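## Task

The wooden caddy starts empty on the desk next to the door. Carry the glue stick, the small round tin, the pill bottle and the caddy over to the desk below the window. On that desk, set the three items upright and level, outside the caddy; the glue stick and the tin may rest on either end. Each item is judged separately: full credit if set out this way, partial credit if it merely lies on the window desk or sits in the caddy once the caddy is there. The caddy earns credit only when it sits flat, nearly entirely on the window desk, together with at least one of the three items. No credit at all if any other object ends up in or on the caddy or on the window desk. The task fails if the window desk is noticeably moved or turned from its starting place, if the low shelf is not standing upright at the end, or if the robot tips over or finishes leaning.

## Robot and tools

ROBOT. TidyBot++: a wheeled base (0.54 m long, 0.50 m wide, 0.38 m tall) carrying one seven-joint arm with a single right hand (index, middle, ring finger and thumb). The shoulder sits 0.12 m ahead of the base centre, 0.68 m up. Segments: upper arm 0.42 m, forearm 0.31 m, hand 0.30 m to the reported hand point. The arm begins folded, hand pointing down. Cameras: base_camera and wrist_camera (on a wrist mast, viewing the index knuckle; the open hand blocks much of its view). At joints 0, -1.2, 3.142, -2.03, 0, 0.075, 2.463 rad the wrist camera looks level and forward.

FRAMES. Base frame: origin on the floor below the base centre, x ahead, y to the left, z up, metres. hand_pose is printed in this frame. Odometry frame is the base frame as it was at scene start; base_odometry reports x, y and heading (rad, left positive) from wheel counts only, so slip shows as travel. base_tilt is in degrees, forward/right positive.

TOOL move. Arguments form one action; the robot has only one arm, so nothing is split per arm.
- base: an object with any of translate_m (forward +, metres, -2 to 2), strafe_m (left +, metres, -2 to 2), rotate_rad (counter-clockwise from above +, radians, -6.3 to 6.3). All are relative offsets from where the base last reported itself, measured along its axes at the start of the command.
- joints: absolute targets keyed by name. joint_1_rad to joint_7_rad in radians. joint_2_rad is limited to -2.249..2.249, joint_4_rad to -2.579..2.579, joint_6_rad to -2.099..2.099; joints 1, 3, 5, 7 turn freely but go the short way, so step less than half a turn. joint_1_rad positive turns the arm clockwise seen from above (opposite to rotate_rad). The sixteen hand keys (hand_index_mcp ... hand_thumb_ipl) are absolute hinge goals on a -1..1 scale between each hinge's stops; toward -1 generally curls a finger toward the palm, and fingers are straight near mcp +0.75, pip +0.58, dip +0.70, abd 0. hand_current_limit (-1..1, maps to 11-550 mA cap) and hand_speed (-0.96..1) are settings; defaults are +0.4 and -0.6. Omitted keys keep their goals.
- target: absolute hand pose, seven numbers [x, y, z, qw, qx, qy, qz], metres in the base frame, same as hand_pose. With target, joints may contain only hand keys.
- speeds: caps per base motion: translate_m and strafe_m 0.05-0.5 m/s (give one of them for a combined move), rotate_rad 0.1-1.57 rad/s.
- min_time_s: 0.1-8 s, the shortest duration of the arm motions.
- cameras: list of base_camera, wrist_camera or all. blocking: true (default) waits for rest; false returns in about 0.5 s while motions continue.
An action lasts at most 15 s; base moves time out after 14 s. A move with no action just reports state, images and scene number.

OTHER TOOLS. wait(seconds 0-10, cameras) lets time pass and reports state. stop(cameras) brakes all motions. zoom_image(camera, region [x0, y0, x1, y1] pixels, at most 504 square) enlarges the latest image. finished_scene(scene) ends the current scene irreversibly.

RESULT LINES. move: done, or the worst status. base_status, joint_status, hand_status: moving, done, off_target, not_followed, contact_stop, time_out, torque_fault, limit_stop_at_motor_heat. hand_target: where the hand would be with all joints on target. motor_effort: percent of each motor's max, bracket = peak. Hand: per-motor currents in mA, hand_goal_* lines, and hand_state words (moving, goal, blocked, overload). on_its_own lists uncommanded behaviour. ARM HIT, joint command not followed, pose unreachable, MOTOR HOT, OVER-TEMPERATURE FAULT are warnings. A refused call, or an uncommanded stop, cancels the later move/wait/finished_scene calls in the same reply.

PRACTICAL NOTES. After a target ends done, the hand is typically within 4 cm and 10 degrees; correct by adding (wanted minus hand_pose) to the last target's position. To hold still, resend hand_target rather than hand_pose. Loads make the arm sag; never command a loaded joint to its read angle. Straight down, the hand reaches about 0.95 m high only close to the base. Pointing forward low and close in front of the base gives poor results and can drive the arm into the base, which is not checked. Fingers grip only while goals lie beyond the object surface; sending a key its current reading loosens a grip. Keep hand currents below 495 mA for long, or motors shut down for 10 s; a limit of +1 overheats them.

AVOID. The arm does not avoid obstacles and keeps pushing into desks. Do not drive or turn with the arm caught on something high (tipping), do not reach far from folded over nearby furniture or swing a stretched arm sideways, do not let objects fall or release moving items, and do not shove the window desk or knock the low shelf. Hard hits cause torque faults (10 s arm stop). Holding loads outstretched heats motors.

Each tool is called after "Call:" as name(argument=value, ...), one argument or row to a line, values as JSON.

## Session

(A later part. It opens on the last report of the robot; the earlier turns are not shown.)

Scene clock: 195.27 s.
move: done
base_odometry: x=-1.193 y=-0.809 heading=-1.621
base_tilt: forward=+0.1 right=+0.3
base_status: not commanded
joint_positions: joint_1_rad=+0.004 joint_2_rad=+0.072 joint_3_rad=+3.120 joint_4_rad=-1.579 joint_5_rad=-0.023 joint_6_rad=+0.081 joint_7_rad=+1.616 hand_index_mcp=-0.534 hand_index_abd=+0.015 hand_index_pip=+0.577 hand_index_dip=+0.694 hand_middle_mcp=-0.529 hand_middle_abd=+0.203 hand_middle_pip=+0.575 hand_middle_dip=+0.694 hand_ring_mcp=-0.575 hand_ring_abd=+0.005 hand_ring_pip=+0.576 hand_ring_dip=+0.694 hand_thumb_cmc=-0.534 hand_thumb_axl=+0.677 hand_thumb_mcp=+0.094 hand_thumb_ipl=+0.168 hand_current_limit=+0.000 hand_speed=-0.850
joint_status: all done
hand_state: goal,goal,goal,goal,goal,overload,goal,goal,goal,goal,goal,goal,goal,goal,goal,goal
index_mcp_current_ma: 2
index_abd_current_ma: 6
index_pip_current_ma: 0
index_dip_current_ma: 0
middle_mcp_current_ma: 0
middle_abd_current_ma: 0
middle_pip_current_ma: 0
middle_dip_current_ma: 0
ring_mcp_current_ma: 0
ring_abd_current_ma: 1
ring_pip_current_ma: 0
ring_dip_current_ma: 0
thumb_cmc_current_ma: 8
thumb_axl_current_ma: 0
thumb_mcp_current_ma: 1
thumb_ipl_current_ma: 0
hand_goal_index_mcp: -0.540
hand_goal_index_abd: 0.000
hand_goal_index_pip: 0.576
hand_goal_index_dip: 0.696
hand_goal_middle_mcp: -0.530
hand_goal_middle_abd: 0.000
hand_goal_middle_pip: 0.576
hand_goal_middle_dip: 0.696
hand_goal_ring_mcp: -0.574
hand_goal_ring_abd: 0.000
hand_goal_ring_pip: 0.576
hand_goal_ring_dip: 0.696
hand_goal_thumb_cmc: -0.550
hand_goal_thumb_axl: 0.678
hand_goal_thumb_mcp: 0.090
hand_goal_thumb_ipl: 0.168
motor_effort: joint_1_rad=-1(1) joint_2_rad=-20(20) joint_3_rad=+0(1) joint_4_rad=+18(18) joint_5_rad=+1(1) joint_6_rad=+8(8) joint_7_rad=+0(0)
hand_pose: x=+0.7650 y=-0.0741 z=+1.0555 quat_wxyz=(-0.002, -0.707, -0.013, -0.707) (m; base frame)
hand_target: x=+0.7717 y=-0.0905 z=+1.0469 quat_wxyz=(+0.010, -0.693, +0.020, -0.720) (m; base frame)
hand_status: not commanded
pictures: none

Call:
move(
  joints={"hand_index_mcp": -0.57, "hand_middle_mcp": -0.56, "hand_thumb_mcp": 0.05},
)

Call:
move(
  joints={"hand_index_mcp": -0.60, "hand_middle_mcp": -0.59, "hand_thumb_mcp": 0.02},
  cameras=["wrist_camera"],
)

Scene clock: 196.80 s.
move: off_target
base_odometry: x=-1.193 y=-0.809 heading=-1.621
base_tilt: forward=+0.1 right=+0.3
base_status: not commanded
joint_positions: joint_1_rad=+0.004 joint_2_rad=+0.072 joint_3_rad=+3.120 joint_4_rad=-1.579 joint_5_rad=-0.023 joint_6_rad=+0.081 joint_7_rad=+1.616 hand_index_mcp=-0.545 hand_index_abd=+0.015 hand_index_pip=+0.581 hand_index_dip=+0.697 hand_middle_mcp=-0.549 hand_middle_abd=+0.203 hand_middle_pip=+0.577 hand_middle_dip=+0.695 hand_ring_mcp=-0.575 hand_ring_abd=+0.005 hand_ring_pip=+0.576 hand_ring_dip=+0.694 hand_thumb_cmc=-0.535 hand_thumb_axl=+0.677 hand_thumb_mcp=+0.081 hand_thumb_ipl=+0.173 hand_current_limit=+0.000 hand_speed=-0.850
joint_status: hand_index_mcp off_target (ended at -0.545, target -0.570); hand_thumb_mcp off_target (ended at +0.081, target +0.050); the others done
hand_state: blocked,goal,goal,goal,goal,overload,goal,goal,goal,goal,goal,goal,goal,goal,blocked,goal
index_mcp_current_ma: 21
index_abd_current_ma: 6
index_pip_current_ma: 1
index_dip_current_ma: 0
middle_mcp_current_ma: 5
middle_abd_current_ma: 0
middle_pip_current_ma: 0
middle_dip_current_ma: 0
ring_mcp_current_ma: 0
ring_abd_current_ma: 1
ring_pip_current_ma: 0
ring_dip_current_ma: 0
thumb_cmc_current_ma: 8
thumb_axl_current_ma: 0
thumb_mcp_current_ma: 42
thumb_ipl_current_ma: 2
hand_goal_index_mcp: -0.570
hand_goal_index_abd: 0.000
hand_goal_index_pip: 0.576
hand_goal_index_dip: 0.696
hand_goal_middle_mcp: -0.560
hand_goal_middle_abd: 0.000
hand_goal_middle_pip: 0.576
hand_goal_middle_dip: 0.696
hand_goal_ring_mcp: -0.574
hand_goal_ring_abd: 0.000
hand_goal_ring_pip: 0.576
hand_goal_ring_dip: 0.696
hand_goal_thumb_cmc: -0.550
hand_goal_thumb_axl: 0.678
hand_goal_thumb_mcp: 0.050
hand_goal_thumb_ipl: 0.168
motor_effort: joint_1_rad=-1(1) joint_2_rad=-20(20) joint_3_rad=+0(1) joint_4_rad=+18(18) joint_5_rad=+1(1) joint_6_rad=+8(9) joint_7_rad=+0(1)
hand_pose: x=+0.7650 y=-0.0741 z=+1.0555 quat_wxyz=(-0.002, -0.707, -0.013, -0.707) (m; base frame)
hand_target: x=+0.7717 y=-0.0905 z=+1.0469 quat_wxyz=(+0.010, -0.693, +0.020, -0.720) (m; base frame)
hand_status: not commanded
pictures: none

Scene clock: 197.27 s.
move: off_target
base_odometry: x=-1.193 y=-0.809 heading=-1.621
base_tilt: forward=+0.1 right=+0.3
base_status: not commanded
joint_positions: joint_1_rad=+0.004 joint_2_rad=+0.072 joint_3_rad=+3.120 joint_4_rad=-1.579 joint_5_rad=-0.023 joint_6_rad=+0.081 joint_7_rad=+1.616 hand_index_mcp=-0.551 hand_index_abd=+0.015 hand_index_pip=+0.587 hand_index_dip=+0.700 hand_middle_mcp=-0.556 hand_middle_abd=+0.203 hand_middle_pip=+0.583 hand_middle_dip=+0.698 hand_ring_mcp=-0.575 hand_ring_abd=+0.005 hand_ring_pip=+0.576 hand_ring_dip=+0.694 hand_thumb_cmc=-0.535 hand_thumb_axl=+0.678 hand_thumb_mcp=+0.077 hand_thumb_ipl=+0.178 hand_current_limit=+0.000 hand_speed=-0.850
joint_status: hand_index_mcp off_target (ended at -0.551, target -0.600); hand_middle_mcp off_target (ended at -0.556, target -0.590); hand_thumb_mcp off_target (ended at +0.077, target +0.020)
hand_state: blocked,goal,goal,goal,blocked,overload,goal,goal,goal,goal,goal,goal,goal,goal,blocked,goal
index_mcp_current_ma: 66
index_abd_current_ma: 6
index_pip_current_ma: 5
index_dip_current_ma: 1
middle_mcp_current_ma: 35
middle_abd_current_ma: 0
middle_pip_current_ma: 2
middle_dip_current_ma: 0
ring_mcp_current_ma: 0
ring_abd_current_ma: 1
ring_pip_current_ma: 0
ring_dip_current_ma: 0
thumb_cmc_current_ma: 8
thumb_axl_current_ma: 0
thumb_mcp_current_ma: 119
thumb_ipl_current_ma: 7
hand_goal_index_mcp: -0.600
hand_goal_index_abd: 0.000
hand_goal_index_pip: 0.576
hand_goal_index_dip: 0.696
hand_goal_middle_mcp: -0.590
hand_goal_middle_abd: 0.000
hand_goal_middle_pip: 0.576
hand_goal_middle_dip: 0.696
hand_goal_ring_mcp: -0.574
hand_goal_ring_abd: 0.000
hand_goal_ring_pip: 0.576
hand_goal_ring_dip: 0.696
hand_goal_thumb_cmc: -0.550
hand_goal_thumb_axl: 0.678
hand_goal_thumb_mcp: 0.020
hand_goal_thumb_ipl: 0.168
motor_effort: joint_1_rad=-1(1) joint_2_rad=-19(20) joint_3_rad=+1(1) joint_4_rad=+18(18) joint_5_rad=+1(1) joint_6_rad=+8(8) joint_7_rad=+0(1)
hand_pose: x=+0.7650 y=-0.0741 z=+1.0555 quat_wxyz=(-0.002, -0.707, -0.013, -0.707) (m; base frame)
hand_target: x=+0.7717 y=-0.0905 z=+1.0469 quat_wxyz=(+0.010, -0.693, +0.020, -0.720) (m; base frame)
hand_status: not commanded
pictures: wrist_camera
Images, in order (width x height): wrist_camera 504x504.

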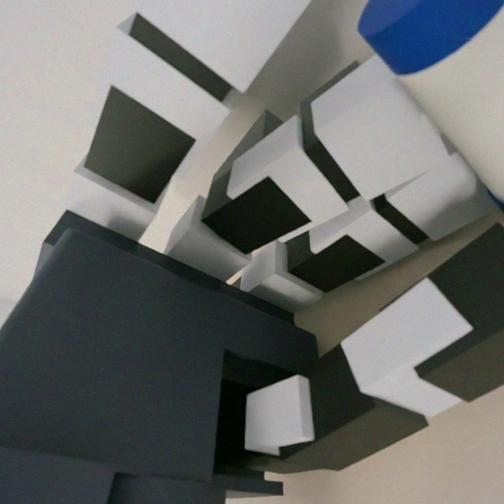

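Call:
move(
  joints={"hand_index_mcp": -0.66, "hand_middle_mcp": -0.62, "hand_thumb_mcp": -0.05, "hand_current_limit": 0.15},
)

Call:
move(
  joints={"joint_2_rad": 0.02},
  min_time_s=1,
  cameras=["wrist_camera"],
)

Scene clock: 201.10 s.
move: off_target
base_odometry: x=-1.193 y=-0.809 heading=-1.621
base_tilt: forward=+0.1 right=+0.3
base_status: not commanded
joint_positions: joint_1_rad=+0.004 joint_2_rad=+0.072 joint_3_rad=+3.120 joint_4_rad=-1.579 joint_5_rad=-0.023 joint_6_rad=+0.081 joint_7_rad=+1.616 hand_index_mcp=-0.566 hand_index_abd=+0.010 hand_index_pip=+0.601 hand_index_dip=+0.707 hand_middle_mcp=-0.568 hand_middle_abd=+0.198 hand_middle_pip=+0.588 hand_middle_dip=+0.701 hand_ring_mcp=-0.575 hand_ring_abd=+0.005 hand_ring_pip=+0.576 hand_ring_dip=+0.694 hand_thumb_cmc=-0.535 hand_thumb_axl=+0.678 hand_thumb_mcp=+0.073 hand_thumb_ipl=+0.188 hand_current_limit=+0.150 hand_speed=-0.850
joint_status: hand_index_mcp off_target (ended at -0.566, target -0.660); hand_middle_mcp off_target (ended at -0.568, target -0.620); hand_thumb_mcp off_target (ended at +0.073, target -0.050); the others done
hand_state: blocked,goal,blocked,goal,blocked,overload,goal,goal,goal,goal,goal,goal,goal,goal,blocked,blocked
index_mcp_current_ma: 202
index_abd_current_ma: 3
index_pip_current_ma: 18
index_dip_current_ma: 4
middle_mcp_current_ma: 72
middle_abd_current_ma: 0
middle_pip_current_ma: 5
middle_dip_current_ma: 1
ring_mcp_current_ma: 0
ring_abd_current_ma: 1
ring_pip_current_ma: 0
ring_dip_current_ma: 0
thumb_cmc_current_ma: 8
thumb_axl_current_ma: 0
thumb_mcp_current_ma: 316
thumb_ipl_current_ma: 21
hand_goal_index_mcp: -0.660
hand_goal_index_abd: 0.000
hand_goal_index_pip: 0.576
hand_goal_index_dip: 0.696
hand_goal_middle_mcp: -0.620
hand_goal_middle_abd: 0.000
hand_goal_middle_pip: 0.576
hand_goal_middle_dip: 0.696
hand_goal_ring_mcp: -0.574
hand_goal_ring_abd: 0.000
hand_goal_ring_pip: 0.576
hand_goal_ring_dip: 0.696
hand_goal_thumb_cmc: -0.550
hand_goal_thumb_axl: 0.678
hand_goal_thumb_mcp: -0.050
hand_goal_thumb_ipl: 0.168
motor_effort: joint_1_rad=-1(1) joint_2_rad=-20(21) joint_3_rad=+0(1) joint_4_rad=+18(18) joint_5_rad=+1(1) joint_6_rad=+8(8) joint_7_rad=+0(1)
hand_pose: x=+0.7650 y=-0.0741 z=+1.0556 quat_wxyz=(-0.002, -0.707, -0.013, -0.707) (m; base frame)
hand_target: x=+0.7717 y=-0.0905 z=+1.0469 quat_wxyz=(+0.010, -0.693, +0.020, -0.720) (m; base frame)
hand_status: not commanded
pictures: none

Scene clock: 202.47 s.
move: done
base_odometry: x=-1.193 y=-0.809 heading=-1.621
base_tilt: forward=+0.1 right=+0.3
base_status: not commanded
joint_positions: joint_1_rad=+0.004 joint_2_rad=+0.036 joint_3_rad=+3.120 joint_4_rad=-1.581 joint_5_rad=-0.023 joint_6_rad=+0.082 joint_7_rad=+1.615 hand_index_mcp=-0.566 hand_index_abd=+0.010 hand_index_pip=+0.602 hand_index_dip=+0.708 hand_middle_mcp=-0.572 hand_middle_abd=+0.198 hand_middle_pip=+0.588 hand_middle_dip=+0.701 hand_ring_mcp=-0.575 hand_ring_abd=+0.005 hand_ring_pip=+0.576 hand_ring_dip=+0.694 hand_thumb_cmc=-0.530 hand_thumb_axl=+0.679 hand_thumb_mcp=+0.073 hand_thumb_ipl=+0.188 hand_current_limit=+0.150 hand_speed=-0.850
joint_status: all done
hand_state: blocked,goal,blocked,goal,blocked,overload,goal,goal,goal,goal,goal,goal,goal,goal,blocked,blocked
index_mcp_current_ma: 202
index_abd_current_ma: 3
index_pip_current_ma: 20
index_dip_current_ma: 5
middle_mcp_current_ma: 63
middle_abd_current_ma: 0
middle_pip_current_ma: 5
middle_dip_current_ma: 1
ring_mcp_current_ma: 0
ring_abd_current_ma: 1
ring_pip_current_ma: 0
ring_dip_current_ma: 0
thumb_cmc_current_ma: 13
thumb_axl_current_ma: 0
thumb_mcp_current_ma: 316
thumb_ipl_current_ma: 22
hand_goal_index_mcp: -0.660
hand_goal_index_abd: 0.000
hand_goal_index_pip: 0.576
hand_goal_index_dip: 0.696
hand_goal_middle_mcp: -0.620
hand_goal_middle_abd: 0.000
hand_goal_middle_pip: 0.576
hand_goal_middle_dip: 0.696
hand_goal_ring_mcp: -0.574
hand_goal_ring_abd: 0.000
hand_goal_ring_pip: 0.576
hand_goal_ring_dip: 0.696
hand_goal_thumb_cmc: -0.550
hand_goal_thumb_axl: 0.678
hand_goal_thumb_mcp: -0.050
hand_goal_thumb_ipl: 0.168
motor_effort: joint_1_rad=+0(1) joint_2_rad=-19(21) joint_3_rad=+0(1) joint_4_rad=+18(18) joint_5_rad=+1(1) joint_6_rad=+9(9) joint_7_rad=+1(1)
hand_pose: x=+0.7511 y=-0.0740 z=+1.0774 quat_wxyz=(-0.002, -0.694, -0.012, -0.719) (m; base frame)
hand_target: x=+0.7425 y=-0.0900 z=+1.0949 quat_wxyz=(+0.010, -0.666, +0.019, -0.746) (m; base frame)
hand_status: not commanded
pictures: wrist_camera
Images, in order (width x height): wrist_camera 504x504.

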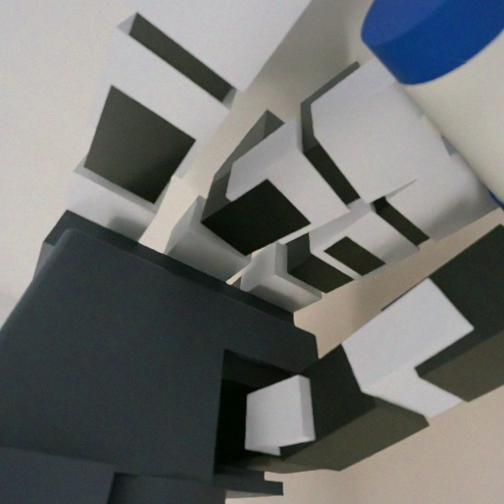

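Call:
move(
  base={"translate_m": -0.5},
  speeds={"translate_m": 0.35},
)

Call:
move(
  base={"translate_m": -0.838, "strafe_m": 0.525, "rotate_rad": -1.927},
  speeds={"rotate_rad": 0.8},
  joints={"joint_2_rad": -0.1, "joint_4_rad": -1.9, "joint_6_rad": 0.32},
  min_time_s=2,
  cameras=["wrist_camera"],
)

Scene clock: 216.13 s.
move: done
base_odometry: x=-1.169 y=-0.310 heading=-1.620
base_tilt: forward=+0.1 right=+0.3
base_status: done
joint_positions: joint_1_rad=+0.004 joint_2_rad=+0.026 joint_3_rad=+3.120 joint_4_rad=-1.582 joint_5_rad=-0.023 joint_6_rad=+0.083 joint_7_rad=+1.614 hand_index_mcp=-0.566 hand_index_abd=+0.010 hand_index_pip=+0.602 hand_index_dip=+0.708 hand_middle_mcp=-0.573 hand_middle_abd=+0.198 hand_middle_pip=+0.588 hand_middle_dip=+0.701 hand_ring_mcp=-0.575 hand_ring_abd=+0.005 hand_ring_pip=+0.576 hand_ring_dip=+0.694 hand_thumb_cmc=-0.529 hand_thumb_axl=+0.679 hand_thumb_mcp=+0.072 hand_thumb_ipl=+0.189 hand_current_limit=+0.150 hand_speed=-0.850
joint_status: not commanded
hand_state: blocked,goal,blocked,goal,blocked,overload,goal,goal,goal,goal,goal,goal,blocked,goal,blocked,blocked
index_mcp_current_ma: 202
index_abd_current_ma: 3
index_pip_current_ma: 20
index_dip_current_ma: 5
middle_mcp_current_ma: 61
middle_abd_current_ma: 0
middle_pip_current_ma: 5
middle_dip_current_ma: 1
ring_mcp_current_ma: 0
ring_abd_current_ma: 1
ring_pip_current_ma: 0
ring_dip_current_ma: 0
thumb_cmc_current_ma: 14
thumb_axl_current_ma: 0
thumb_mcp_current_ma: 316
thumb_ipl_current_ma: 22
hand_goal_index_mcp: -0.660
hand_goal_index_abd: 0.000
hand_goal_index_pip: 0.576
hand_goal_index_dip: 0.696
hand_goal_middle_mcp: -0.620
hand_goal_middle_abd: 0.000
hand_goal_middle_pip: 0.576
hand_goal_middle_dip: 0.696
hand_goal_ring_mcp: -0.574
hand_goal_ring_abd: 0.000
hand_goal_ring_pip: 0.576
hand_goal_ring_dip: 0.696
hand_goal_thumb_cmc: -0.550
hand_goal_thumb_axl: 0.678
hand_goal_thumb_mcp: -0.050
hand_goal_thumb_ipl: 0.168
motor_effort: joint_1_rad=-1(2) joint_2_rad=-19(24) joint_3_rad=+0(1) joint_4_rad=+18(19) joint_5_rad=+1(2) joint_6_rad=+8(9) joint_7_rad=+0(1)
hand_pose: x=+0.7470 y=-0.0741 z=+1.0836 quat_wxyz=(-0.002, -0.691, -0.012, -0.723) (m; base frame)
hand_target: x=+0.7425 y=-0.0900 z=+1.0949 quat_wxyz=(+0.010, -0.666, +0.019, -0.746) (m; base frame)
hand_status: not commanded
pictures: none

Scene clock: 219.83 s.
move: done
base_odometry: x=-0.603 y=+0.501 heading=+2.736
base_tilt: forward=+0.1 right=+0.3
base_status: done
joint_positions: joint_1_rad=+0.014 joint_2_rad=-0.088 joint_3_rad=+3.125 joint_4_rad=-1.882 joint_5_rad=-0.023 joint_6_rad=+0.237 joint_7_rad=+1.614 hand_index_mcp=-0.566 hand_index_abd=+0.010 hand_index_pip=+0.603 hand_index_dip=+0.708 hand_middle_mcp=-0.573 hand_middle_abd=+0.198 hand_middle_pip=+0.588 hand_middle_dip=+0.701 hand_ring_mcp=-0.575 hand_ring_abd=+0.005 hand_ring_pip=+0.576 hand_ring_dip=+0.694 hand_thumb_cmc=-0.529 hand_thumb_axl=+0.679 hand_thumb_mcp=+0.072 hand_thumb_ipl=+0.189 hand_current_limit=+0.150 hand_speed=-0.850
joint_status: all done
hand_state: blocked,goal,blocked,goal,blocked,overload,goal,goal,goal,goal,goal,goal,blocked,goal,blocked,blocked
index_mcp_current_ma: 202
index_abd_current_ma: 3
index_pip_current_ma: 20
index_dip_current_ma: 6
middle_mcp_current_ma: 61
middle_abd_current_ma: 0
middle_pip_current_ma: 5
middle_dip_current_ma: 1
ring_mcp_current_ma: 0
ring_abd_current_ma: 1
ring_pip_current_ma: 0
ring_dip_current_ma: 0
thumb_cmc_current_ma: 14
thumb_axl_current_ma: 0
thumb_mcp_current_ma: 316
thumb_ipl_current_ma: 22
hand_goal_index_mcp: -0.660
hand_goal_index_abd: 0.000
hand_goal_index_pip: 0.576
hand_goal_index_dip: 0.696
hand_goal_middle_mcp: -0.620
hand_goal_middle_abd: 0.000
hand_goal_middle_pip: 0.576
hand_goal_middle_dip: 0.696
hand_goal_ring_mcp: -0.574
hand_goal_ring_abd: 0.000
hand_goal_ring_pip: 0.576
hand_goal_ring_dip: 0.696
hand_goal_thumb_cmc: -0.550
hand_goal_thumb_axl: 0.678
hand_goal_thumb_mcp: -0.050
hand_goal_thumb_ipl: 0.168
motor_effort: joint_1_rad=-1(3) joint_2_rad=-14(22) joint_3_rad=+0(3) joint_4_rad=+18(19) joint_5_rad=+1(2) joint_6_rad=+8(10) joint_7_rad=+0(1)
hand_pose: x=+0.6898 y=-0.0835 z=+1.0151 quat_wxyz=(-0.009, -0.702, -0.007, -0.712) (m; base frame)
hand_target: x=+0.6837 y=-0.0909 z=+1.0304 quat_wxyz=(+0.007, -0.674, +0.020, -0.738) (m; base frame)
hand_status: not commanded
pictures: wrist_camera
Images, in order (width x height): wrist_camera 504x504.

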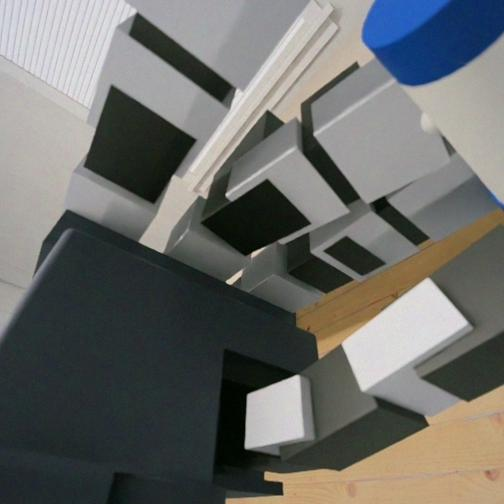

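Call:
move(
  base={"translate_m": 0.407},
  speeds={"translate_m": 0.3},
  joints={"joint_2_rad": 0.18, "joint_4_rad": -2.07, "joint_6_rad": 0.72},
  min_time_s=2,
  cameras=["wrist_camera"],
)

Scene clock: 225.00 s.
move: done
base_odometry: x=-0.977 y=+0.662 heading=+2.736
base_tilt: forward=+0.1 right=+0.3
base_status: done
joint_positions: joint_1_rad=+0.014 joint_2_rad=+0.166 joint_3_rad=+3.125 joint_4_rad=-2.052 joint_5_rad=-0.023 joint_6_rad=+0.636 joint_7_rad=+1.614 hand_index_mcp=-0.566 hand_index_abd=+0.010 hand_index_pip=+0.603 hand_index_dip=+0.708 hand_middle_mcp=-0.573 hand_middle_abd=+0.198 hand_middle_pip=+0.588 hand_middle_dip=+0.701 hand_ring_mcp=-0.575 hand_ring_abd=+0.005 hand_ring_pip=+0.576 hand_ring_dip=+0.694 hand_thumb_cmc=-0.529 hand_thumb_axl=+0.679 hand_thumb_mcp=+0.072 hand_thumb_ipl=+0.189 hand_current_limit=+0.150 hand_speed=-0.850
joint_status: all done
hand_state: blocked,goal,blocked,goal,blocked,overload,goal,goal,goal,goal,goal,goal,blocked,goal,blocked,blocked
index_mcp_current_ma: 202
index_abd_current_ma: 3
index_pip_current_ma: 20
index_dip_current_ma: 6
middle_mcp_current_ma: 60
middle_abd_current_ma: 0
middle_pip_current_ma: 5
middle_dip_current_ma: 1
ring_mcp_current_ma: 0
ring_abd_current_ma: 1
ring_pip_current_ma: 0
ring_dip_current_ma: 0
thumb_cmc_current_ma: 14
thumb_axl_current_ma: 0
thumb_mcp_current_ma: 316
thumb_ipl_current_ma: 23
hand_goal_index_mcp: -0.660
hand_goal_index_abd: 0.000
hand_goal_index_pip: 0.576
hand_goal_index_dip: 0.696
hand_goal_middle_mcp: -0.620
hand_goal_middle_abd: 0.000
hand_goal_middle_pip: 0.576
hand_goal_middle_dip: 0.696
hand_goal_ring_mcp: -0.574
hand_goal_ring_abd: 0.000
hand_goal_ring_pip: 0.576
hand_goal_ring_dip: 0.696
hand_goal_thumb_cmc: -0.550
hand_goal_thumb_axl: 0.678
hand_goal_thumb_mcp: -0.050
hand_goal_thumb_ipl: 0.168
motor_effort: joint_1_rad=-1(1) joint_2_rad=-21(23) joint_3_rad=+1(1) joint_4_rad=+16(19) joint_5_rad=+1(1) joint_6_rad=+8(10) joint_7_rad=+0(1)
hand_pose: x=+0.7394 y=-0.0870 z=+0.8826 quat_wxyz=(-0.012, -0.711, -0.004, -0.703) (m; base frame)
hand_target: x=+0.7379 y=-0.0966 z=+0.8849 quat_wxyz=(+0.000, -0.692, +0.024, -0.721) (m; base frame)
hand_status: not commanded
pictures: wrist_camera
Images, in order (width x height): wrist_camera 504x504.

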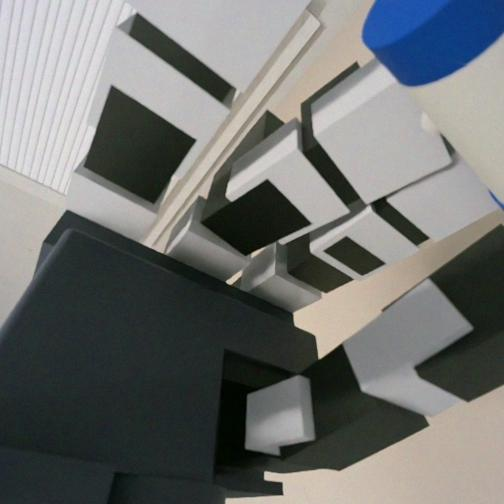

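Call:
move(
  joints={"joint_2_rad": 0.40, "joint_4_rad": -2.15, "joint_6_rad": 1.02},
  min_time_s=2,
)

Call:
move(
  joints={"joint_2_rad": 0.42, "joint_4_rad": -2.16, "joint_6_rad": 1.04},
  min_time_s=0.8,
)

Scene clock: 228.53 s.
move: done
base_odometry: x=-0.977 y=+0.662 heading=+2.736
base_tilt: forward=+0.1 right=+0.3
base_status: not commanded
joint_positions: joint_1_rad=+0.014 joint_2_rad=+0.377 joint_3_rad=+3.125 joint_4_rad=-2.133 joint_5_rad=-0.023 joint_6_rad=+0.936 joint_7_rad=+1.614 hand_index_mcp=-0.566 hand_index_abd=+0.010 hand_index_pip=+0.603 hand_index_dip=+0.708 hand_middle_mcp=-0.573 hand_middle_abd=+0.198 hand_middle_pip=+0.588 hand_middle_dip=+0.701 hand_ring_mcp=-0.575 hand_ring_abd=+0.005 hand_ring_pip=+0.576 hand_ring_dip=+0.694 hand_thumb_cmc=-0.529 hand_thumb_axl=+0.679 hand_thumb_mcp=+0.072 hand_thumb_ipl=+0.189 hand_current_limit=+0.150 hand_speed=-0.850
joint_status: all done
hand_state: blocked,goal,blocked,goal,blocked,overload,goal,goal,goal,goal,goal,goal,blocked,goal,blocked,blocked
index_mcp_current_ma: 202
index_abd_current_ma: 3
index_pip_current_ma: 20
index_dip_current_ma: 6
middle_mcp_current_ma: 60
middle_abd_current_ma: 0
middle_pip_current_ma: 5
middle_dip_current_ma: 1
ring_mcp_current_ma: 0
ring_abd_current_ma: 1
ring_pip_current_ma: 0
ring_dip_current_ma: 0
thumb_cmc_current_ma: 14
thumb_axl_current_ma: 0
thumb_mcp_current_ma: 316
thumb_ipl_current_ma: 23
hand_goal_index_mcp: -0.660
hand_goal_index_abd: 0.000
hand_goal_index_pip: 0.576
hand_goal_index_dip: 0.696
hand_goal_middle_mcp: -0.620
hand_goal_middle_abd: 0.000
hand_goal_middle_pip: 0.576
hand_goal_middle_dip: 0.696
hand_goal_ring_mcp: -0.574
hand_goal_ring_abd: 0.000
hand_goal_ring_pip: 0.576
hand_goal_ring_dip: 0.696
hand_goal_thumb_cmc: -0.550
hand_goal_thumb_axl: 0.678
hand_goal_thumb_mcp: -0.050
hand_goal_thumb_ipl: 0.168
motor_effort: joint_1_rad=-1(1) joint_2_rad=-24(25) joint_3_rad=+0(1) joint_4_rad=+12(16) joint_5_rad=+1(1) joint_6_rad=+8(10) joint_7_rad=+0(1)
hand_pose: x=+0.7593 y=-0.0893 z=+0.7979 quat_wxyz=(-0.014, -0.708, -0.003, -0.706) (m; base frame)
hand_target: x=+0.7563 y=-0.0998 z=+0.7956 quat_wxyz=(-0.006, -0.692, +0.025, -0.721) (m; base frame)
hand_status: not commanded
pictures: none

Scene clock: 229.63 s.
move: done
base_odometry: x=-0.977 y=+0.662 heading=+2.736
base_tilt: forward=+0.1 right=+0.3
base_status: not commanded
joint_positions: joint_1_rad=+0.014 joint_2_rad=+0.394 joint_3_rad=+3.125 joint_4_rad=-2.142 joint_5_rad=-0.023 joint_6_rad=+0.956 joint_7_rad=+1.614 hand_index_mcp=-0.566 hand_index_abd=+0.010 hand_index_pip=+0.603 hand_index_dip=+0.708 hand_middle_mcp=-0.573 hand_middle_abd=+0.198 hand_middle_pip=+0.588 hand_middle_dip=+0.701 hand_ring_mcp=-0.575 hand_ring_abd=+0.005 hand_ring_pip=+0.576 hand_ring_dip=+0.694 hand_thumb_cmc=-0.529 hand_thumb_axl=+0.679 hand_thumb_mcp=+0.072 hand_thumb_ipl=+0.189 hand_current_limit=+0.150 hand_speed=-0.850
joint_status: all done
hand_state: blocked,goal,blocked,goal,blocked,overload,goal,goal,goal,goal,goal,goal,blocked,goal,blocked,blocked
index_mcp_current_ma: 202
index_abd_current_ma: 3
index_pip_current_ma: 20
index_dip_current_ma: 6
middle_mcp_current_ma: 60
middle_abd_current_ma: 0
middle_pip_current_ma: 5
middle_dip_current_ma: 1
ring_mcp_current_ma: 0
ring_abd_current_ma: 1
ring_pip_current_ma: 0
ring_dip_current_ma: 0
thumb_cmc_current_ma: 14
thumb_axl_current_ma: 0
thumb_mcp_current_ma: 316
thumb_ipl_current_ma: 23
hand_goal_index_mcp: -0.660
hand_goal_index_abd: 0.000
hand_goal_index_pip: 0.576
hand_goal_index_dip: 0.696
hand_goal_middle_mcp: -0.620
hand_goal_middle_abd: 0.000
hand_goal_middle_pip: 0.576
hand_goal_middle_dip: 0.696
hand_goal_ring_mcp: -0.574
hand_goal_ring_abd: 0.000
hand_goal_ring_pip: 0.576
hand_goal_ring_dip: 0.696
hand_goal_thumb_cmc: -0.550
hand_goal_thumb_axl: 0.678
hand_goal_thumb_mcp: -0.050
hand_goal_thumb_ipl: 0.168
motor_effort: joint_1_rad=-1(1) joint_2_rad=-24(25) joint_3_rad=+0(1) joint_4_rad=+12(13) joint_5_rad=+1(1) joint_6_rad=+8(9) joint_7_rad=+0(1)
hand_pose: x=+0.7590 y=-0.0894 z=+0.7886 quat_wxyz=(-0.014, -0.710, -0.002, -0.704) (m; base frame)
hand_target: x=+0.7559 y=-0.1000 z=+0.7842 quat_wxyz=(-0.006, -0.696, +0.025, -0.718) (m; base frame)
hand_status: not commanded
pictures: none

Call:
move(
  joints={"joint_2_rad": 0.43, "joint_4_rad": -2.165, "joint_6_rad": 1.055},
  min_time_s=0.8,
)

Call:
move(
  joints={"joint_2_rad": 0.44, "joint_4_rad": -2.17, "joint_6_rad": 1.07},
  min_time_s=0.8,
)

Scene clock: 231.70 s.
move: done
base_odometry: x=-0.977 y=+0.662 heading=+2.736
base_tilt: forward=+0.1 right=+0.3
base_status: not commanded
joint_positions: joint_1_rad=+0.014 joint_2_rad=+0.403 joint_3_rad=+3.125 joint_4_rad=-2.147 joint_5_rad=-0.023 joint_6_rad=+0.971 joint_7_rad=+1.614 hand_index_mcp=-0.566 hand_index_abd=+0.010 hand_index_pip=+0.603 hand_index_dip=+0.708 hand_middle_mcp=-0.573 hand_middle_abd=+0.198 hand_middle_pip=+0.588 hand_middle_dip=+0.701 hand_ring_mcp=-0.575 hand_ring_abd=+0.005 hand_ring_pip=+0.576 hand_ring_dip=+0.694 hand_thumb_cmc=-0.529 hand_thumb_axl=+0.679 hand_thumb_mcp=+0.072 hand_thumb_ipl=+0.189 hand_current_limit=+0.150 hand_speed=-0.850
joint_status: all done
hand_state: blocked,goal,blocked,goal,blocked,overload,goal,goal,goal,goal,goal,goal,blocked,goal,blocked,blocked
index_mcp_current_ma: 202
index_abd_current_ma: 3
index_pip_current_ma: 20
index_dip_current_ma: 6
middle_mcp_current_ma: 60
middle_abd_current_ma: 0
middle_pip_current_ma: 5
middle_dip_current_ma: 1
ring_mcp_current_ma: 0
ring_abd_current_ma: 1
ring_pip_current_ma: 0
ring_dip_current_ma: 0
thumb_cmc_current_ma: 14
thumb_axl_current_ma: 0
thumb_mcp_current_ma: 316
thumb_ipl_current_ma: 23
hand_goal_index_mcp: -0.660
hand_goal_index_abd: 0.000
hand_goal_index_pip: 0.576
hand_goal_index_dip: 0.696
hand_goal_middle_mcp: -0.620
hand_goal_middle_abd: 0.000
hand_goal_middle_pip: 0.576
hand_goal_middle_dip: 0.696
hand_goal_ring_mcp: -0.574
hand_goal_ring_abd: 0.000
hand_goal_ring_pip: 0.576
hand_goal_ring_dip: 0.696
hand_goal_thumb_cmc: -0.550
hand_goal_thumb_axl: 0.678
hand_goal_thumb_mcp: -0.050
hand_goal_thumb_ipl: 0.168
motor_effort: joint_1_rad=-1(1) joint_2_rad=-23(26) joint_3_rad=-1(1) joint_4_rad=+12(13) joint_5_rad=+1(1) joint_6_rad=+8(10) joint_7_rad=+0(1)
hand_pose: x=+0.7589 y=-0.0895 z=+0.7852 quat_wxyz=(-0.014, -0.710, -0.002, -0.704) (m; base frame)
hand_target: x=+0.7557 y=-0.1001 z=+0.7800 quat_wxyz=(-0.006, -0.696, +0.025, -0.718) (m; base frame)
hand_status: not commanded
pictures: none

Scene clock: 232.80 s.
move: done
base_odometry: x=-0.977 y=+0.662 heading=+2.736
base_tilt: forward=+0.1 right=+0.3
base_status: not commanded
joint_positions: joint_1_rad=+0.014 joint_2_rad=+0.412 joint_3_rad=+3.125 joint_4_rad=-2.152 joint_5_rad=-0.023 joint_6_rad=+0.986 joint_7_rad=+1.614 hand_index_mcp=-0.566 hand_index_abd=+0.010 hand_index_pip=+0.603 hand_index_dip=+0.708 hand_middle_mcp=-0.573 hand_middle_abd=+0.198 hand_middle_pip=+0.588 hand_middle_dip=+0.701 hand_ring_mcp=-0.575 hand_ring_abd=+0.005 hand_ring_pip=+0.576 hand_ring_dip=+0.694 hand_thumb_cmc=-0.529 hand_thumb_axl=+0.679 hand_thumb_mcp=+0.072 hand_thumb_ipl=+0.189 hand_current_limit=+0.150 hand_speed=-0.850
joint_status: all done
hand_state: blocked,goal,blocked,goal,blocked,overload,goal,goal,goal,goal,goal,goal,blocked,goal,blocked,blocked
index_mcp_current_ma: 202
index_abd_current_ma: 3
index_pip_current_ma: 20
index_dip_current_ma: 6
middle_mcp_current_ma: 60
middle_abd_current_ma: 0
middle_pip_current_ma: 5
middle_dip_current_ma: 1
ring_mcp_current_ma: 0
ring_abd_current_ma: 1
ring_pip_current_ma: 0
ring_dip_current_ma: 0
thumb_cmc_current_ma: 14
thumb_axl_current_ma: 0
thumb_mcp_current_ma: 316
thumb_ipl_current_ma: 23
hand_goal_index_mcp: -0.660
hand_goal_index_abd: 0.000
hand_goal_index_pip: 0.576
hand_goal_index_dip: 0.696
hand_goal_middle_mcp: -0.620
hand_goal_middle_abd: 0.000
hand_goal_middle_pip: 0.576
hand_goal_middle_dip: 0.696
hand_goal_ring_mcp: -0.574
hand_goal_ring_abd: 0.000
hand_goal_ring_pip: 0.576
hand_goal_ring_dip: 0.696
hand_goal_thumb_cmc: -0.550
hand_goal_thumb_axl: 0.678
hand_goal_thumb_mcp: -0.050
hand_goal_thumb_ipl: 0.168
motor_effort: joint_1_rad=-1(1) joint_2_rad=-24(25) joint_3_rad=+0(1) joint_4_rad=+12(13) joint_5_rad=+1(1) joint_6_rad=+8(10) joint_7_rad=+0(1)
hand_pose: x=+0.7588 y=-0.0896 z=+0.7810 quat_wxyz=(-0.015, -0.710, -0.002, -0.704) (m; base frame)
hand_target: x=+0.7554 y=-0.1002 z=+0.7758 quat_wxyz=(-0.007, -0.696, +0.025, -0.718) (m; base frame)
hand_status: not commanded
pictures: none

Call:
move(
  joints={"joint_2_rad": 0.45, "joint_4_rad": -2.175, "joint_6_rad": 1.085},
  min_time_s=0.8,
)

Call:
move(
  joints={"joint_2_rad": 0.46, "joint_4_rad": -2.18, "joint_6_rad": 1.10},
  min_time_s=0.8,
  cameras=["wrist_camera"],
)

Scene clock: 235.20 s.
move: done
base_odometry: x=-0.977 y=+0.662 heading=+2.736
base_tilt: forward=+0.1 right=+0.3
base_status: not commanded
joint_positions: joint_1_rad=+0.014 joint_2_rad=+0.422 joint_3_rad=+3.125 joint_4_rad=-2.157 joint_5_rad=-0.023 joint_6_rad=+1.001 joint_7_rad=+1.614 hand_index_mcp=-0.566 hand_index_abd=+0.010 hand_index_pip=+0.603 hand_index_dip=+0.708 hand_middle_mcp=-0.573 hand_middle_abd=+0.198 hand_middle_pip=+0.588 hand_middle_dip=+0.701 hand_ring_mcp=-0.575 hand_ring_abd=+0.005 hand_ring_pip=+0.576 hand_ring_dip=+0.694 hand_thumb_cmc=-0.529 hand_thumb_axl=+0.679 hand_thumb_mcp=+0.072 hand_thumb_ipl=+0.189 hand_current_limit=+0.150 hand_speed=-0.850
joint_status: all done
hand_state: blocked,goal,blocked,goal,blocked,overload,goal,goal,goal,goal,goal,goal,blocked,goal,blocked,blocked
index_mcp_current_ma: 202
index_abd_current_ma: 3
index_pip_current_ma: 20
index_dip_current_ma: 6
middle_mcp_current_ma: 60
middle_abd_current_ma: 0
middle_pip_current_ma: 5
middle_dip_current_ma: 1
ring_mcp_current_ma: 0
ring_abd_current_ma: 1
ring_pip_current_ma: 0
ring_dip_current_ma: 0
thumb_cmc_current_ma: 14
thumb_axl_current_ma: 0
thumb_mcp_current_ma: 316
thumb_ipl_current_ma: 23
hand_goal_index_mcp: -0.660
hand_goal_index_abd: 0.000
hand_goal_index_pip: 0.576
hand_goal_index_dip: 0.696
hand_goal_middle_mcp: -0.620
hand_goal_middle_abd: 0.000
hand_goal_middle_pip: 0.576
hand_goal_middle_dip: 0.696
hand_goal_ring_mcp: -0.574
hand_goal_ring_abd: 0.000
hand_goal_ring_pip: 0.576
hand_goal_ring_dip: 0.696
hand_goal_thumb_cmc: -0.550
hand_goal_thumb_axl: 0.678
hand_goal_thumb_mcp: -0.050
hand_goal_thumb_ipl: 0.168
motor_effort: joint_1_rad=-1(1) joint_2_rad=-24(25) joint_3_rad=+0(1) joint_4_rad=+11(13) joint_5_rad=+1(1) joint_6_rad=+8(11) joint_7_rad=+0(1)
hand_pose: x=+0.7586 y=-0.0897 z=+0.7767 quat_wxyz=(-0.015, -0.710, -0.002, -0.704) (m; base frame)
hand_target: x=+0.7551 y=-0.1003 z=+0.7717 quat_wxyz=(-0.007, -0.696, +0.025, -0.718) (m; base frame)
hand_status: not commanded
pictures: none

Scene clock: 236.30 s.
move: done
base_odometry: x=-0.977 y=+0.662 heading=+2.736
base_tilt: forward=+0.1 right=+0.3
base_status: not commanded
joint_positions: joint_1_rad=+0.014 joint_2_rad=+0.430 joint_3_rad=+3.125 joint_4_rad=-2.161 joint_5_rad=-0.023 joint_6_rad=+1.018 joint_7_rad=+1.614 hand_index_mcp=-0.566 hand_index_abd=+0.009 hand_index_pip=+0.603 hand_index_dip=+0.708 hand_middle_mcp=-0.573 hand_middle_abd=+0.197 hand_middle_pip=+0.588 hand_middle_dip=+0.701 hand_ring_mcp=-0.575 hand_ring_abd=+0.005 hand_ring_pip=+0.576 hand_ring_dip=+0.694 hand_thumb_cmc=-0.529 hand_thumb_axl=+0.679 hand_thumb_mcp=+0.072 hand_thumb_ipl=+0.189 hand_current_limit=+0.150 hand_speed=-0.850
joint_status: all done
hand_state: blocked,goal,blocked,goal,blocked,overload,goal,goal,goal,goal,goal,goal,blocked,goal,blocked,blocked
index_mcp_current_ma: 202
index_abd_current_ma: 3
index_pip_current_ma: 20
index_dip_current_ma: 6
middle_mcp_current_ma: 60
middle_abd_current_ma: 0
middle_pip_current_ma: 5
middle_dip_current_ma: 1
ring_mcp_current_ma: 0
ring_abd_current_ma: 1
ring_pip_current_ma: 0
ring_dip_current_ma: 0
thumb_cmc_current_ma: 14
thumb_axl_current_ma: 0
thumb_mcp_current_ma: 316
thumb_ipl_current_ma: 23
hand_goal_index_mcp: -0.660
hand_goal_index_abd: 0.000
hand_goal_index_pip: 0.576
hand_goal_index_dip: 0.696
hand_goal_middle_mcp: -0.620
hand_goal_middle_abd: 0.000
hand_goal_middle_pip: 0.576
hand_goal_middle_dip: 0.696
hand_goal_ring_mcp: -0.574
hand_goal_ring_abd: 0.000
hand_goal_ring_pip: 0.576
hand_goal_ring_dip: 0.696
hand_goal_thumb_cmc: -0.550
hand_goal_thumb_axl: 0.678
hand_goal_thumb_mcp: -0.050
hand_goal_thumb_ipl: 0.168
motor_effort: joint_1_rad=-1(1) joint_2_rad=-25(25) joint_3_rad=+0(1) joint_4_rad=+11(12) joint_5_rad=+1(1) joint_6_rad=+8(9) joint_7_rad=+0(1)
hand_pose: x=+0.7586 y=-0.0898 z=+0.7755 quat_wxyz=(-0.015, -0.708, -0.002, -0.706) (m; base frame)
hand_target: x=+0.7547 y=-0.1005 z=+0.7676 quat_wxyz=(-0.007, -0.696, +0.025, -0.718) (m; base frame)
hand_status: not commanded
pictures: wrist_camera
Images, in order (width x height): wrist_camera 504x504.

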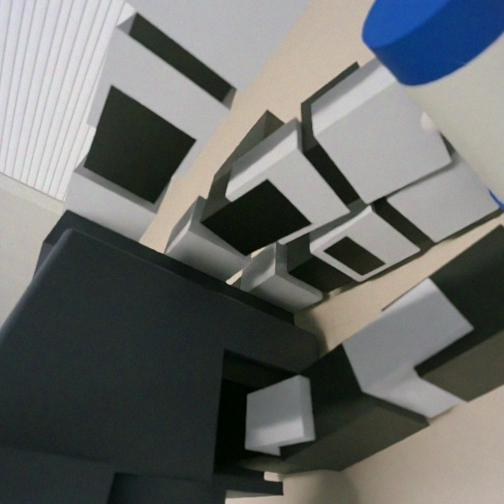

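Call:
move(
  joints={"hand_index_mcp": -0.56, "hand_middle_mcp": -0.55, "hand_thumb_mcp": 0.08, "hand_speed": -0.9},
)

Call:
move(
  joints={"hand_index_mcp": -0.50, "hand_middle_mcp": -0.49, "hand_thumb_mcp": 0.15, "hand_speed": -0.88},
)

Call:
move(
  joints={"hand_index_mcp": -0.38, "hand_middle_mcp": -0.38, "hand_thumb_mcp": 0.3, "hand_speed": -0.7},
  cameras=["wrist_camera"],
)

Scene clock: 238.93 s.
move: done
base_odometry: x=-0.977 y=+0.662 heading=+2.736
base_tilt: forward=+0.1 right=+0.3
base_status: not commanded
joint_positions: joint_1_rad=+0.014 joint_2_rad=+0.431 joint_3_rad=+3.125 joint_4_rad=-2.161 joint_5_rad=-0.023 joint_6_rad=+1.018 joint_7_rad=+1.614 hand_index_mcp=-0.549 hand_index_abd=+0.010 hand_index_pip=+0.588 hand_index_dip=+0.704 hand_middle_mcp=-0.549 hand_middle_abd=+0.197 hand_middle_pip=+0.578 hand_middle_dip=+0.699 hand_ring_mcp=-0.575 hand_ring_abd=+0.005 hand_ring_pip=+0.576 hand_ring_dip=+0.694 hand_thumb_cmc=-0.535 hand_thumb_axl=+0.679 hand_thumb_mcp=+0.083 hand_thumb_ipl=+0.175 hand_current_limit=+0.150 hand_speed=-0.900
joint_status: all done
hand_state: goal,goal,goal,goal,goal,overload,goal,goal,goal,goal,goal,goal,goal,goal,goal,goal
index_mcp_current_ma: 5
index_abd_current_ma: 3
index_pip_current_ma: 6
index_dip_current_ma: 3
middle_mcp_current_ma: 0
middle_abd_current_ma: 0
middle_pip_current_ma: 0
middle_dip_current_ma: 0
ring_mcp_current_ma: 0
ring_abd_current_ma: 1
ring_pip_current_ma: 0
ring_dip_current_ma: 0
thumb_cmc_current_ma: 8
thumb_axl_current_ma: 0
thumb_mcp_current_ma: 1
thumb_ipl_current_ma: 3
hand_goal_index_mcp: -0.560
hand_goal_index_abd: 0.000
hand_goal_index_pip: 0.576
hand_goal_index_dip: 0.696
hand_goal_middle_mcp: -0.550
hand_goal_middle_abd: 0.000
hand_goal_middle_pip: 0.576
hand_goal_middle_dip: 0.696
hand_goal_ring_mcp: -0.574
hand_goal_ring_abd: 0.000
hand_goal_ring_pip: 0.576
hand_goal_ring_dip: 0.696
hand_goal_thumb_cmc: -0.550
hand_goal_thumb_axl: 0.678
hand_goal_thumb_mcp: 0.080
hand_goal_thumb_ipl: 0.168
motor_effort: joint_1_rad=-1(1) joint_2_rad=-24(25) joint_3_rad=+0(1) joint_4_rad=+11(12) joint_5_rad=+1(1) joint_6_rad=+9(9) joint_7_rad=+0(1)
hand_pose: x=+0.7585 y=-0.0898 z=+0.7744 quat_wxyz=(-0.015, -0.708, -0.002, -0.706) (m; base frame)
hand_target: x=+0.7547 y=-0.1005 z=+0.7676 quat_wxyz=(-0.007, -0.696, +0.025, -0.718) (m; base frame)
hand_status: not commanded
pictures: none

Scene clock: 239.57 s.
move: done
base_odometry: x=-0.977 y=+0.662 heading=+2.736
base_tilt: forward=+0.1 right=+0.3
base_status: not commanded
joint_positions: joint_1_rad=+0.014 joint_2_rad=+0.431 joint_3_rad=+3.125 joint_4_rad=-2.161 joint_5_rad=-0.023 joint_6_rad=+1.018 joint_7_rad=+1.614 hand_index_mcp=-0.501 hand_index_abd=+0.010 hand_index_pip=+0.580 hand_index_dip=+0.700 hand_middle_mcp=-0.494 hand_middle_abd=+0.197 hand_middle_pip=+0.578 hand_middle_dip=+0.699 hand_ring_mcp=-0.575 hand_ring_abd=+0.005 hand_ring_pip=+0.576 hand_ring_dip=+0.694 hand_thumb_cmc=-0.535 hand_thumb_axl=+0.679 hand_thumb_mcp=+0.148 hand_thumb_ipl=+0.170 hand_current_limit=+0.150 hand_speed=-0.880
joint_status: all done
hand_state: goal,goal,goal,goal,goal,overload,goal,goal,goal,goal,goal,goal,goal,goal,goal,goal
index_mcp_current_ma: 0
index_abd_current_ma: 3
index_pip_current_ma: 1
index_dip_current_ma: 1
middle_mcp_current_ma: -1
middle_abd_current_ma: 0
middle_pip_current_ma: 0
middle_dip_current_ma: 0
ring_mcp_current_ma: 0
ring_abd_current_ma: 1
ring_pip_current_ma: 0
ring_dip_current_ma: 0
thumb_cmc_current_ma: 8
thumb_axl_current_ma: 0
thumb_mcp_current_ma: 0
thumb_ipl_current_ma: 0
hand_goal_index_mcp: -0.500
hand_goal_index_abd: 0.000
hand_goal_index_pip: 0.576
hand_goal_index_dip: 0.696
hand_goal_middle_mcp: -0.490
hand_goal_middle_abd: 0.000
hand_goal_middle_pip: 0.576
hand_goal_middle_dip: 0.696
hand_goal_ring_mcp: -0.574
hand_goal_ring_abd: 0.000
hand_goal_ring_pip: 0.576
hand_goal_ring_dip: 0.696
hand_goal_thumb_cmc: -0.550
hand_goal_thumb_axl: 0.678
hand_goal_thumb_mcp: 0.150
hand_goal_thumb_ipl: 0.168
motor_effort: joint_1_rad=-1(1) joint_2_rad=-23(25) joint_3_rad=+0(1) joint_4_rad=+11(12) joint_5_rad=+1(1) joint_6_rad=+9(9) joint_7_rad=+0(1)
hand_pose: x=+0.7585 y=-0.0898 z=+0.7744 quat_wxyz=(-0.015, -0.708, -0.002, -0.706) (m; base frame)
hand_target: x=+0.7547 y=-0.1005 z=+0.7676 quat_wxyz=(-0.007, -0.696, +0.025, -0.718) (m; base frame)
hand_status: not commanded
pictures: none

Scene clock: 240.20 s.
move: done
base_odometry: x=-0.977 y=+0.662 heading=+2.736
base_tilt: forward=+0.1 right=+0.3
base_status: not commanded
joint_positions: joint_1_rad=+0.014 joint_2_rad=+0.431 joint_3_rad=+3.125 joint_4_rad=-2.161 joint_5_rad=-0.023 joint_6_rad=+1.018 joint_7_rad=+1.614 hand_index_mcp=-0.383 hand_index_abd=+0.010 hand_index_pip=+0.578 hand_index_dip=+0.699 hand_middle_mcp=-0.381 hand_middle_abd=+0.197 hand_middle_pip=+0.578 hand_middle_dip=+0.699 hand_ring_mcp=-0.575 hand_ring_abd=+0.005 hand_ring_pip=+0.576 hand_ring_dip=+0.694 hand_thumb_cmc=-0.535 hand_thumb_axl=+0.679 hand_thumb_mcp=+0.298 hand_thumb_ipl=+0.170 hand_current_limit=+0.150 hand_speed=-0.700
joint_status: all done
hand_state: goal,goal,goal,goal,goal,overload,goal,goal,goal,goal,goal,goal,goal,goal,goal,goal
index_mcp_current_ma: -1
index_abd_current_ma: 3
index_pip_current_ma: 0
index_dip_current_ma: 0
middle_mcp_current_ma: 0
middle_abd_current_ma: 0
middle_pip_current_ma: 0
middle_dip_current_ma: 0
ring_mcp_current_ma: 0
ring_abd_current_ma: 1
ring_pip_current_ma: 0
ring_dip_current_ma: 0
thumb_cmc_current_ma: 8
thumb_axl_current_ma: 0
thumb_mcp_current_ma: 0
thumb_ipl_current_ma: 0
hand_goal_index_mcp: -0.380
hand_goal_index_abd: 0.000
hand_goal_index_pip: 0.576
hand_goal_index_dip: 0.696
hand_goal_middle_mcp: -0.380
hand_goal_middle_abd: 0.000
hand_goal_middle_pip: 0.576
hand_goal_middle_dip: 0.696
hand_goal_ring_mcp: -0.574
hand_goal_ring_abd: 0.000
hand_goal_ring_pip: 0.576
hand_goal_ring_dip: 0.696
hand_goal_thumb_cmc: -0.550
hand_goal_thumb_axl: 0.678
hand_goal_thumb_mcp: 0.300
hand_goal_thumb_ipl: 0.168
motor_effort: joint_1_rad=-1(1) joint_2_rad=-24(25) joint_3_rad=+0(1) joint_4_rad=+12(12) joint_5_rad=+1(1) joint_6_rad=+8(9) joint_7_rad=+0(1)
hand_pose: x=+0.7585 y=-0.0898 z=+0.7744 quat_wxyz=(-0.015, -0.708, -0.002, -0.706) (m; base frame)
hand_target: x=+0.7547 y=-0.1005 z=+0.7676 quat_wxyz=(-0.007, -0.696, +0.025, -0.718) (m; base frame)
hand_status: not commanded
pictures: wrist_camera
Images, in order (width x height): wrist_camera 504x504.

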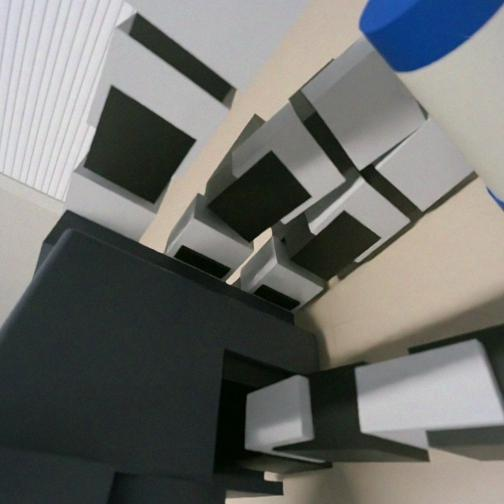

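Call:
move(
  base={"strafe_m": 0.13},
  speeds={"strafe_m": 0.12},
)

Call:
move(
  base={"translate_m": -0.3},
  joints={"joint_1_rad": 0.15, "joint_2_rad": -0.45, "joint_4_rad": -1.8, "joint_6_rad": -0.4, "joint_7_rad": 2.46, "hand_index_mcp": 0.754, "hand_middle_mcp": 0.754, "hand_ring_mcp": 0.754, "hand_thumb_cmc": 0.71, "hand_thumb_mcp": 0.23, "hand_speed": 0.3, "hand_current_limit": 0.4},
  min_time_s=1.5,
  cameras=["wrist_camera"],
)

Scene clock: 243.67 s.
move: done
base_odometry: x=-1.028 y=+0.542 heading=+2.735
base_tilt: forward=+0.1 right=+0.3
base_status: done
joint_positions: joint_1_rad=+0.014 joint_2_rad=+0.432 joint_3_rad=+3.125 joint_4_rad=-2.162 joint_5_rad=-0.023 joint_6_rad=+1.019 joint_7_rad=+1.614 hand_index_mcp=-0.383 hand_index_abd=+0.010 hand_index_pip=+0.578 hand_index_dip=+0.699 hand_middle_mcp=-0.381 hand_middle_abd=+0.197 hand_middle_pip=+0.578 hand_middle_dip=+0.699 hand_ring_mcp=-0.575 hand_ring_abd=+0.005 hand_ring_pip=+0.576 hand_ring_dip=+0.694 hand_thumb_cmc=-0.535 hand_thumb_axl=+0.679 hand_thumb_mcp=+0.298 hand_thumb_ipl=+0.170 hand_current_limit=+0.150 hand_speed=-0.700
joint_status: not commanded
hand_state: goal,goal,goal,goal,goal,overload,goal,goal,goal,goal,goal,goal,goal,goal,goal,goal
index_mcp_current_ma: 0
index_abd_current_ma: 3
index_pip_current_ma: 0
index_dip_current_ma: 0
middle_mcp_current_ma: 0
middle_abd_current_ma: 0
middle_pip_current_ma: 0
middle_dip_current_ma: 0
ring_mcp_current_ma: 0
ring_abd_current_ma: 1
ring_pip_current_ma: 0
ring_dip_current_ma: 0
thumb_cmc_current_ma: 8
thumb_axl_current_ma: 0
thumb_mcp_current_ma: 0
thumb_ipl_current_ma: 0
hand_goal_index_mcp: -0.380
hand_goal_index_abd: 0.000
hand_goal_index_pip: 0.576
hand_goal_index_dip: 0.696
hand_goal_middle_mcp: -0.380
hand_goal_middle_abd: 0.000
hand_goal_middle_pip: 0.576
hand_goal_middle_dip: 0.696
hand_goal_ring_mcp: -0.574
hand_goal_ring_abd: 0.000
hand_goal_ring_pip: 0.576
hand_goal_ring_dip: 0.696
hand_goal_thumb_cmc: -0.550
hand_goal_thumb_axl: 0.678
hand_goal_thumb_mcp: 0.300
hand_goal_thumb_ipl: 0.168
motor_effort: joint_1_rad=-1(3) joint_2_rad=-24(25) joint_3_rad=+0(2) joint_4_rad=+11(12) joint_5_rad=+1(1) joint_6_rad=+8(9) joint_7_rad=+0(1)
hand_pose: x=+0.7584 y=-0.0905 z=+0.7739 quat_wxyz=(-0.015, -0.709, -0.002, -0.706) (m; base frame)
hand_target: x=+0.7547 y=-0.1005 z=+0.7676 quat_wxyz=(-0.007, -0.696, +0.025, -0.718) (m; base frame)
hand_status: not commanded
pictures: none

Scene clock: 246.33 s.
move: done
base_odometry: x=-0.753 y=+0.424 heading=+2.735
base_tilt: forward=+0.1 right=+0.3
base_status: done
joint_positions: joint_1_rad=+0.127 joint_2_rad=-0.443 joint_3_rad=+3.125 joint_4_rad=-1.818 joint_5_rad=-0.023 joint_6_rad=-0.315 joint_7_rad=+2.412 hand_index_mcp=+0.758 hand_index_abd=+0.010 hand_index_pip=+0.577 hand_index_dip=+0.699 hand_middle_mcp=+0.759 hand_middle_abd=+0.197 hand_middle_pip=+0.577 hand_middle_dip=+0.699 hand_ring_mcp=+0.759 hand_ring_abd=+0.005 hand_ring_pip=+0.576 hand_ring_dip=+0.694 hand_thumb_cmc=+0.714 hand_thumb_axl=+0.676 hand_thumb_mcp=+0.228 hand_thumb_ipl=+0.166 hand_current_limit=+0.400 hand_speed=+0.300
joint_status: all done
hand_state: goal,goal,goal,goal,goal,overload,goal,goal,goal,goal,goal,goal,goal,goal,goal,goal
index_mcp_current_ma: 1
index_abd_current_ma: 3
index_pip_current_ma: 0
index_dip_current_ma: 0
middle_mcp_current_ma: 1
middle_abd_current_ma: 0
middle_pip_current_ma: 0
middle_dip_current_ma: 0
ring_mcp_current_ma: 1
ring_abd_current_ma: 1
ring_pip_current_ma: 0
ring_dip_current_ma: 0
thumb_cmc_current_ma: 1
thumb_axl_current_ma: 0
thumb_mcp_current_ma: 0
thumb_ipl_current_ma: 0
hand_goal_index_mcp: 0.754
hand_goal_index_abd: 0.000
hand_goal_index_pip: 0.576
hand_goal_index_dip: 0.696
hand_goal_middle_mcp: 0.754
hand_goal_middle_abd: 0.000
hand_goal_middle_pip: 0.576
hand_goal_middle_dip: 0.696
hand_goal_ring_mcp: 0.754
hand_goal_ring_abd: 0.000
hand_goal_ring_pip: 0.576
hand_goal_ring_dip: 0.696
hand_goal_thumb_cmc: 0.710
hand_goal_thumb_axl: 0.678
hand_goal_thumb_mcp: 0.230
hand_goal_thumb_ipl: 0.168
motor_effort: joint_1_rad=-1(2) joint_2_rad=-4(26) joint_3_rad=+1(1) joint_4_rad=+18(18) joint_5_rad=+0(1) joint_6_rad=+9(10) joint_7_rad=+0(2)
hand_pose: x=+0.5422 y=-0.1157 z=+1.1336 quat_wxyz=(-0.298, -0.700, -0.264, -0.593) (m; base frame)
hand_target: x=+0.5359 y=-0.1240 z=+1.1242 quat_wxyz=(-0.302, -0.717, -0.274, -0.566) (m; base frame)
hand_status: not commanded
pictures: wrist_camera
Images, in order (width x height): wrist_camera 504x504.

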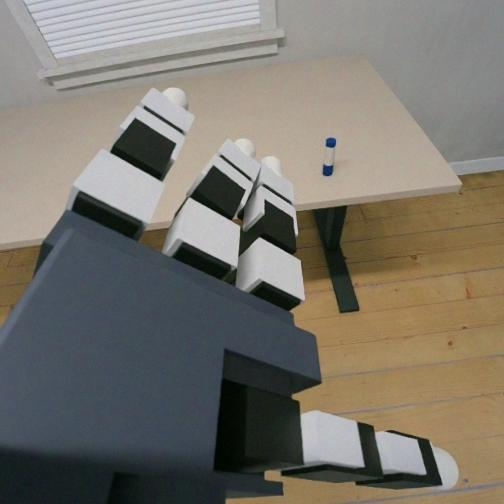

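Call:
move(
  base={"translate_m": 0.219, "strafe_m": 1.258, "rotate_rad": 1.927},
  speeds={"rotate_rad": 0.8},
  joints={"joint_1_rad": -0.06, "joint_2_rad": -0.6, "joint_4_rad": -1.82, "joint_6_rad": -0.2},
  min_time_s=1.5,
  cameras=["wrist_camera"],
)

Call:
zoom_image(
  camera="wrist_camera",
  region=[354, 220, 504, 370],
)

Scene clock: 255.43 s.
move: done
base_odometry: x=-1.451 y=-0.645 heading=-1.620
base_tilt: forward=+0.1 right=+0.3
base_status: done
joint_positions: joint_1_rad=-0.042 joint_2_rad=-0.592 joint_3_rad=+3.128 joint_4_rad=-1.818 joint_5_rad=-0.023 joint_6_rad=-0.278 joint_7_rad=+2.413 hand_index_mcp=+0.759 hand_index_abd=+0.010 hand_index_pip=+0.577 hand_index_dip=+0.699 hand_middle_mcp=+0.759 hand_middle_abd=+0.197 hand_middle_pip=+0.577 hand_middle_dip=+0.699 hand_ring_mcp=+0.760 hand_ring_abd=+0.005 hand_ring_pip=+0.576 hand_ring_dip=+0.694 hand_thumb_cmc=+0.715 hand_thumb_axl=+0.676 hand_thumb_mcp=+0.228 hand_thumb_ipl=+0.166 hand_current_limit=+0.400 hand_speed=+0.300
joint_status: all done
hand_state: goal,goal,goal,goal,goal,overload,goal,goal,goal,goal,goal,goal,goal,goal,goal,goal
index_mcp_current_ma: 1
index_abd_current_ma: 3
index_pip_current_ma: 0
index_dip_current_ma: 0
middle_mcp_current_ma: 1
middle_abd_current_ma: 0
middle_pip_current_ma: 0
middle_dip_current_ma: 0
ring_mcp_current_ma: 2
ring_abd_current_ma: 1
ring_pip_current_ma: 0
ring_dip_current_ma: 0
thumb_cmc_current_ma: 1
thumb_axl_current_ma: 0
thumb_mcp_current_ma: 0
thumb_ipl_current_ma: 0
hand_goal_index_mcp: 0.754
hand_goal_index_abd: 0.000
hand_goal_index_pip: 0.576
hand_goal_index_dip: 0.696
hand_goal_middle_mcp: 0.754
hand_goal_middle_abd: 0.000
hand_goal_middle_pip: 0.576
hand_goal_middle_dip: 0.696
hand_goal_ring_mcp: 0.754
hand_goal_ring_abd: 0.000
hand_goal_ring_pip: 0.576
hand_goal_ring_dip: 0.696
hand_goal_thumb_cmc: 0.710
hand_goal_thumb_axl: 0.678
hand_goal_thumb_mcp: 0.230
hand_goal_thumb_ipl: 0.168
motor_effort: joint_1_rad=-1(3) joint_2_rad=+0(6) joint_3_rad=+1(3) joint_4_rad=+17(19) joint_5_rad=+0(1) joint_6_rad=+9(10) joint_7_rad=-1(1)
hand_pose: x=+0.4811 y=-0.0478 z=+1.2043 quat_wxyz=(-0.273, -0.617, -0.294, -0.677) (m; base frame)
hand_target: x=+0.4715 y=-0.0414 z=+1.2312 quat_wxyz=(-0.288, -0.582, -0.294, -0.702) (m; base frame)
hand_status: not commanded
pictures: wrist_camera
Images, in order (width x height): wrist_camera 504x504.

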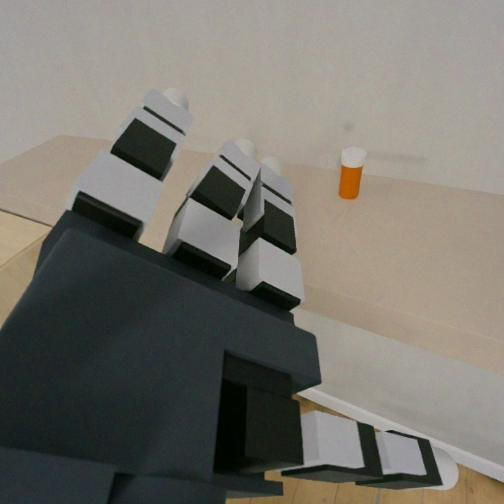

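Scaled by 3.360 from the camera's 504x504 image, which has a finer 720x720 frame.

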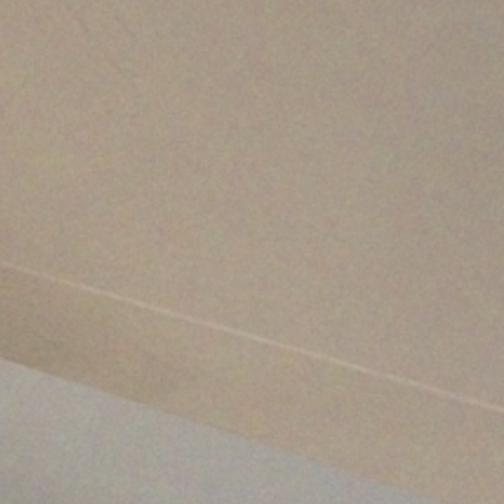

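Call:
zoom_image(
  camera="wrist_camera",
  region=[300, 120, 420, 240],
)

Scaled by 4.200 from the camera's 504x504 image, which has a finer 720x720 frame.

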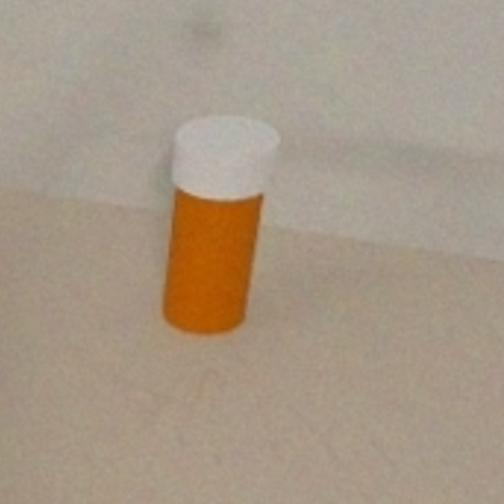

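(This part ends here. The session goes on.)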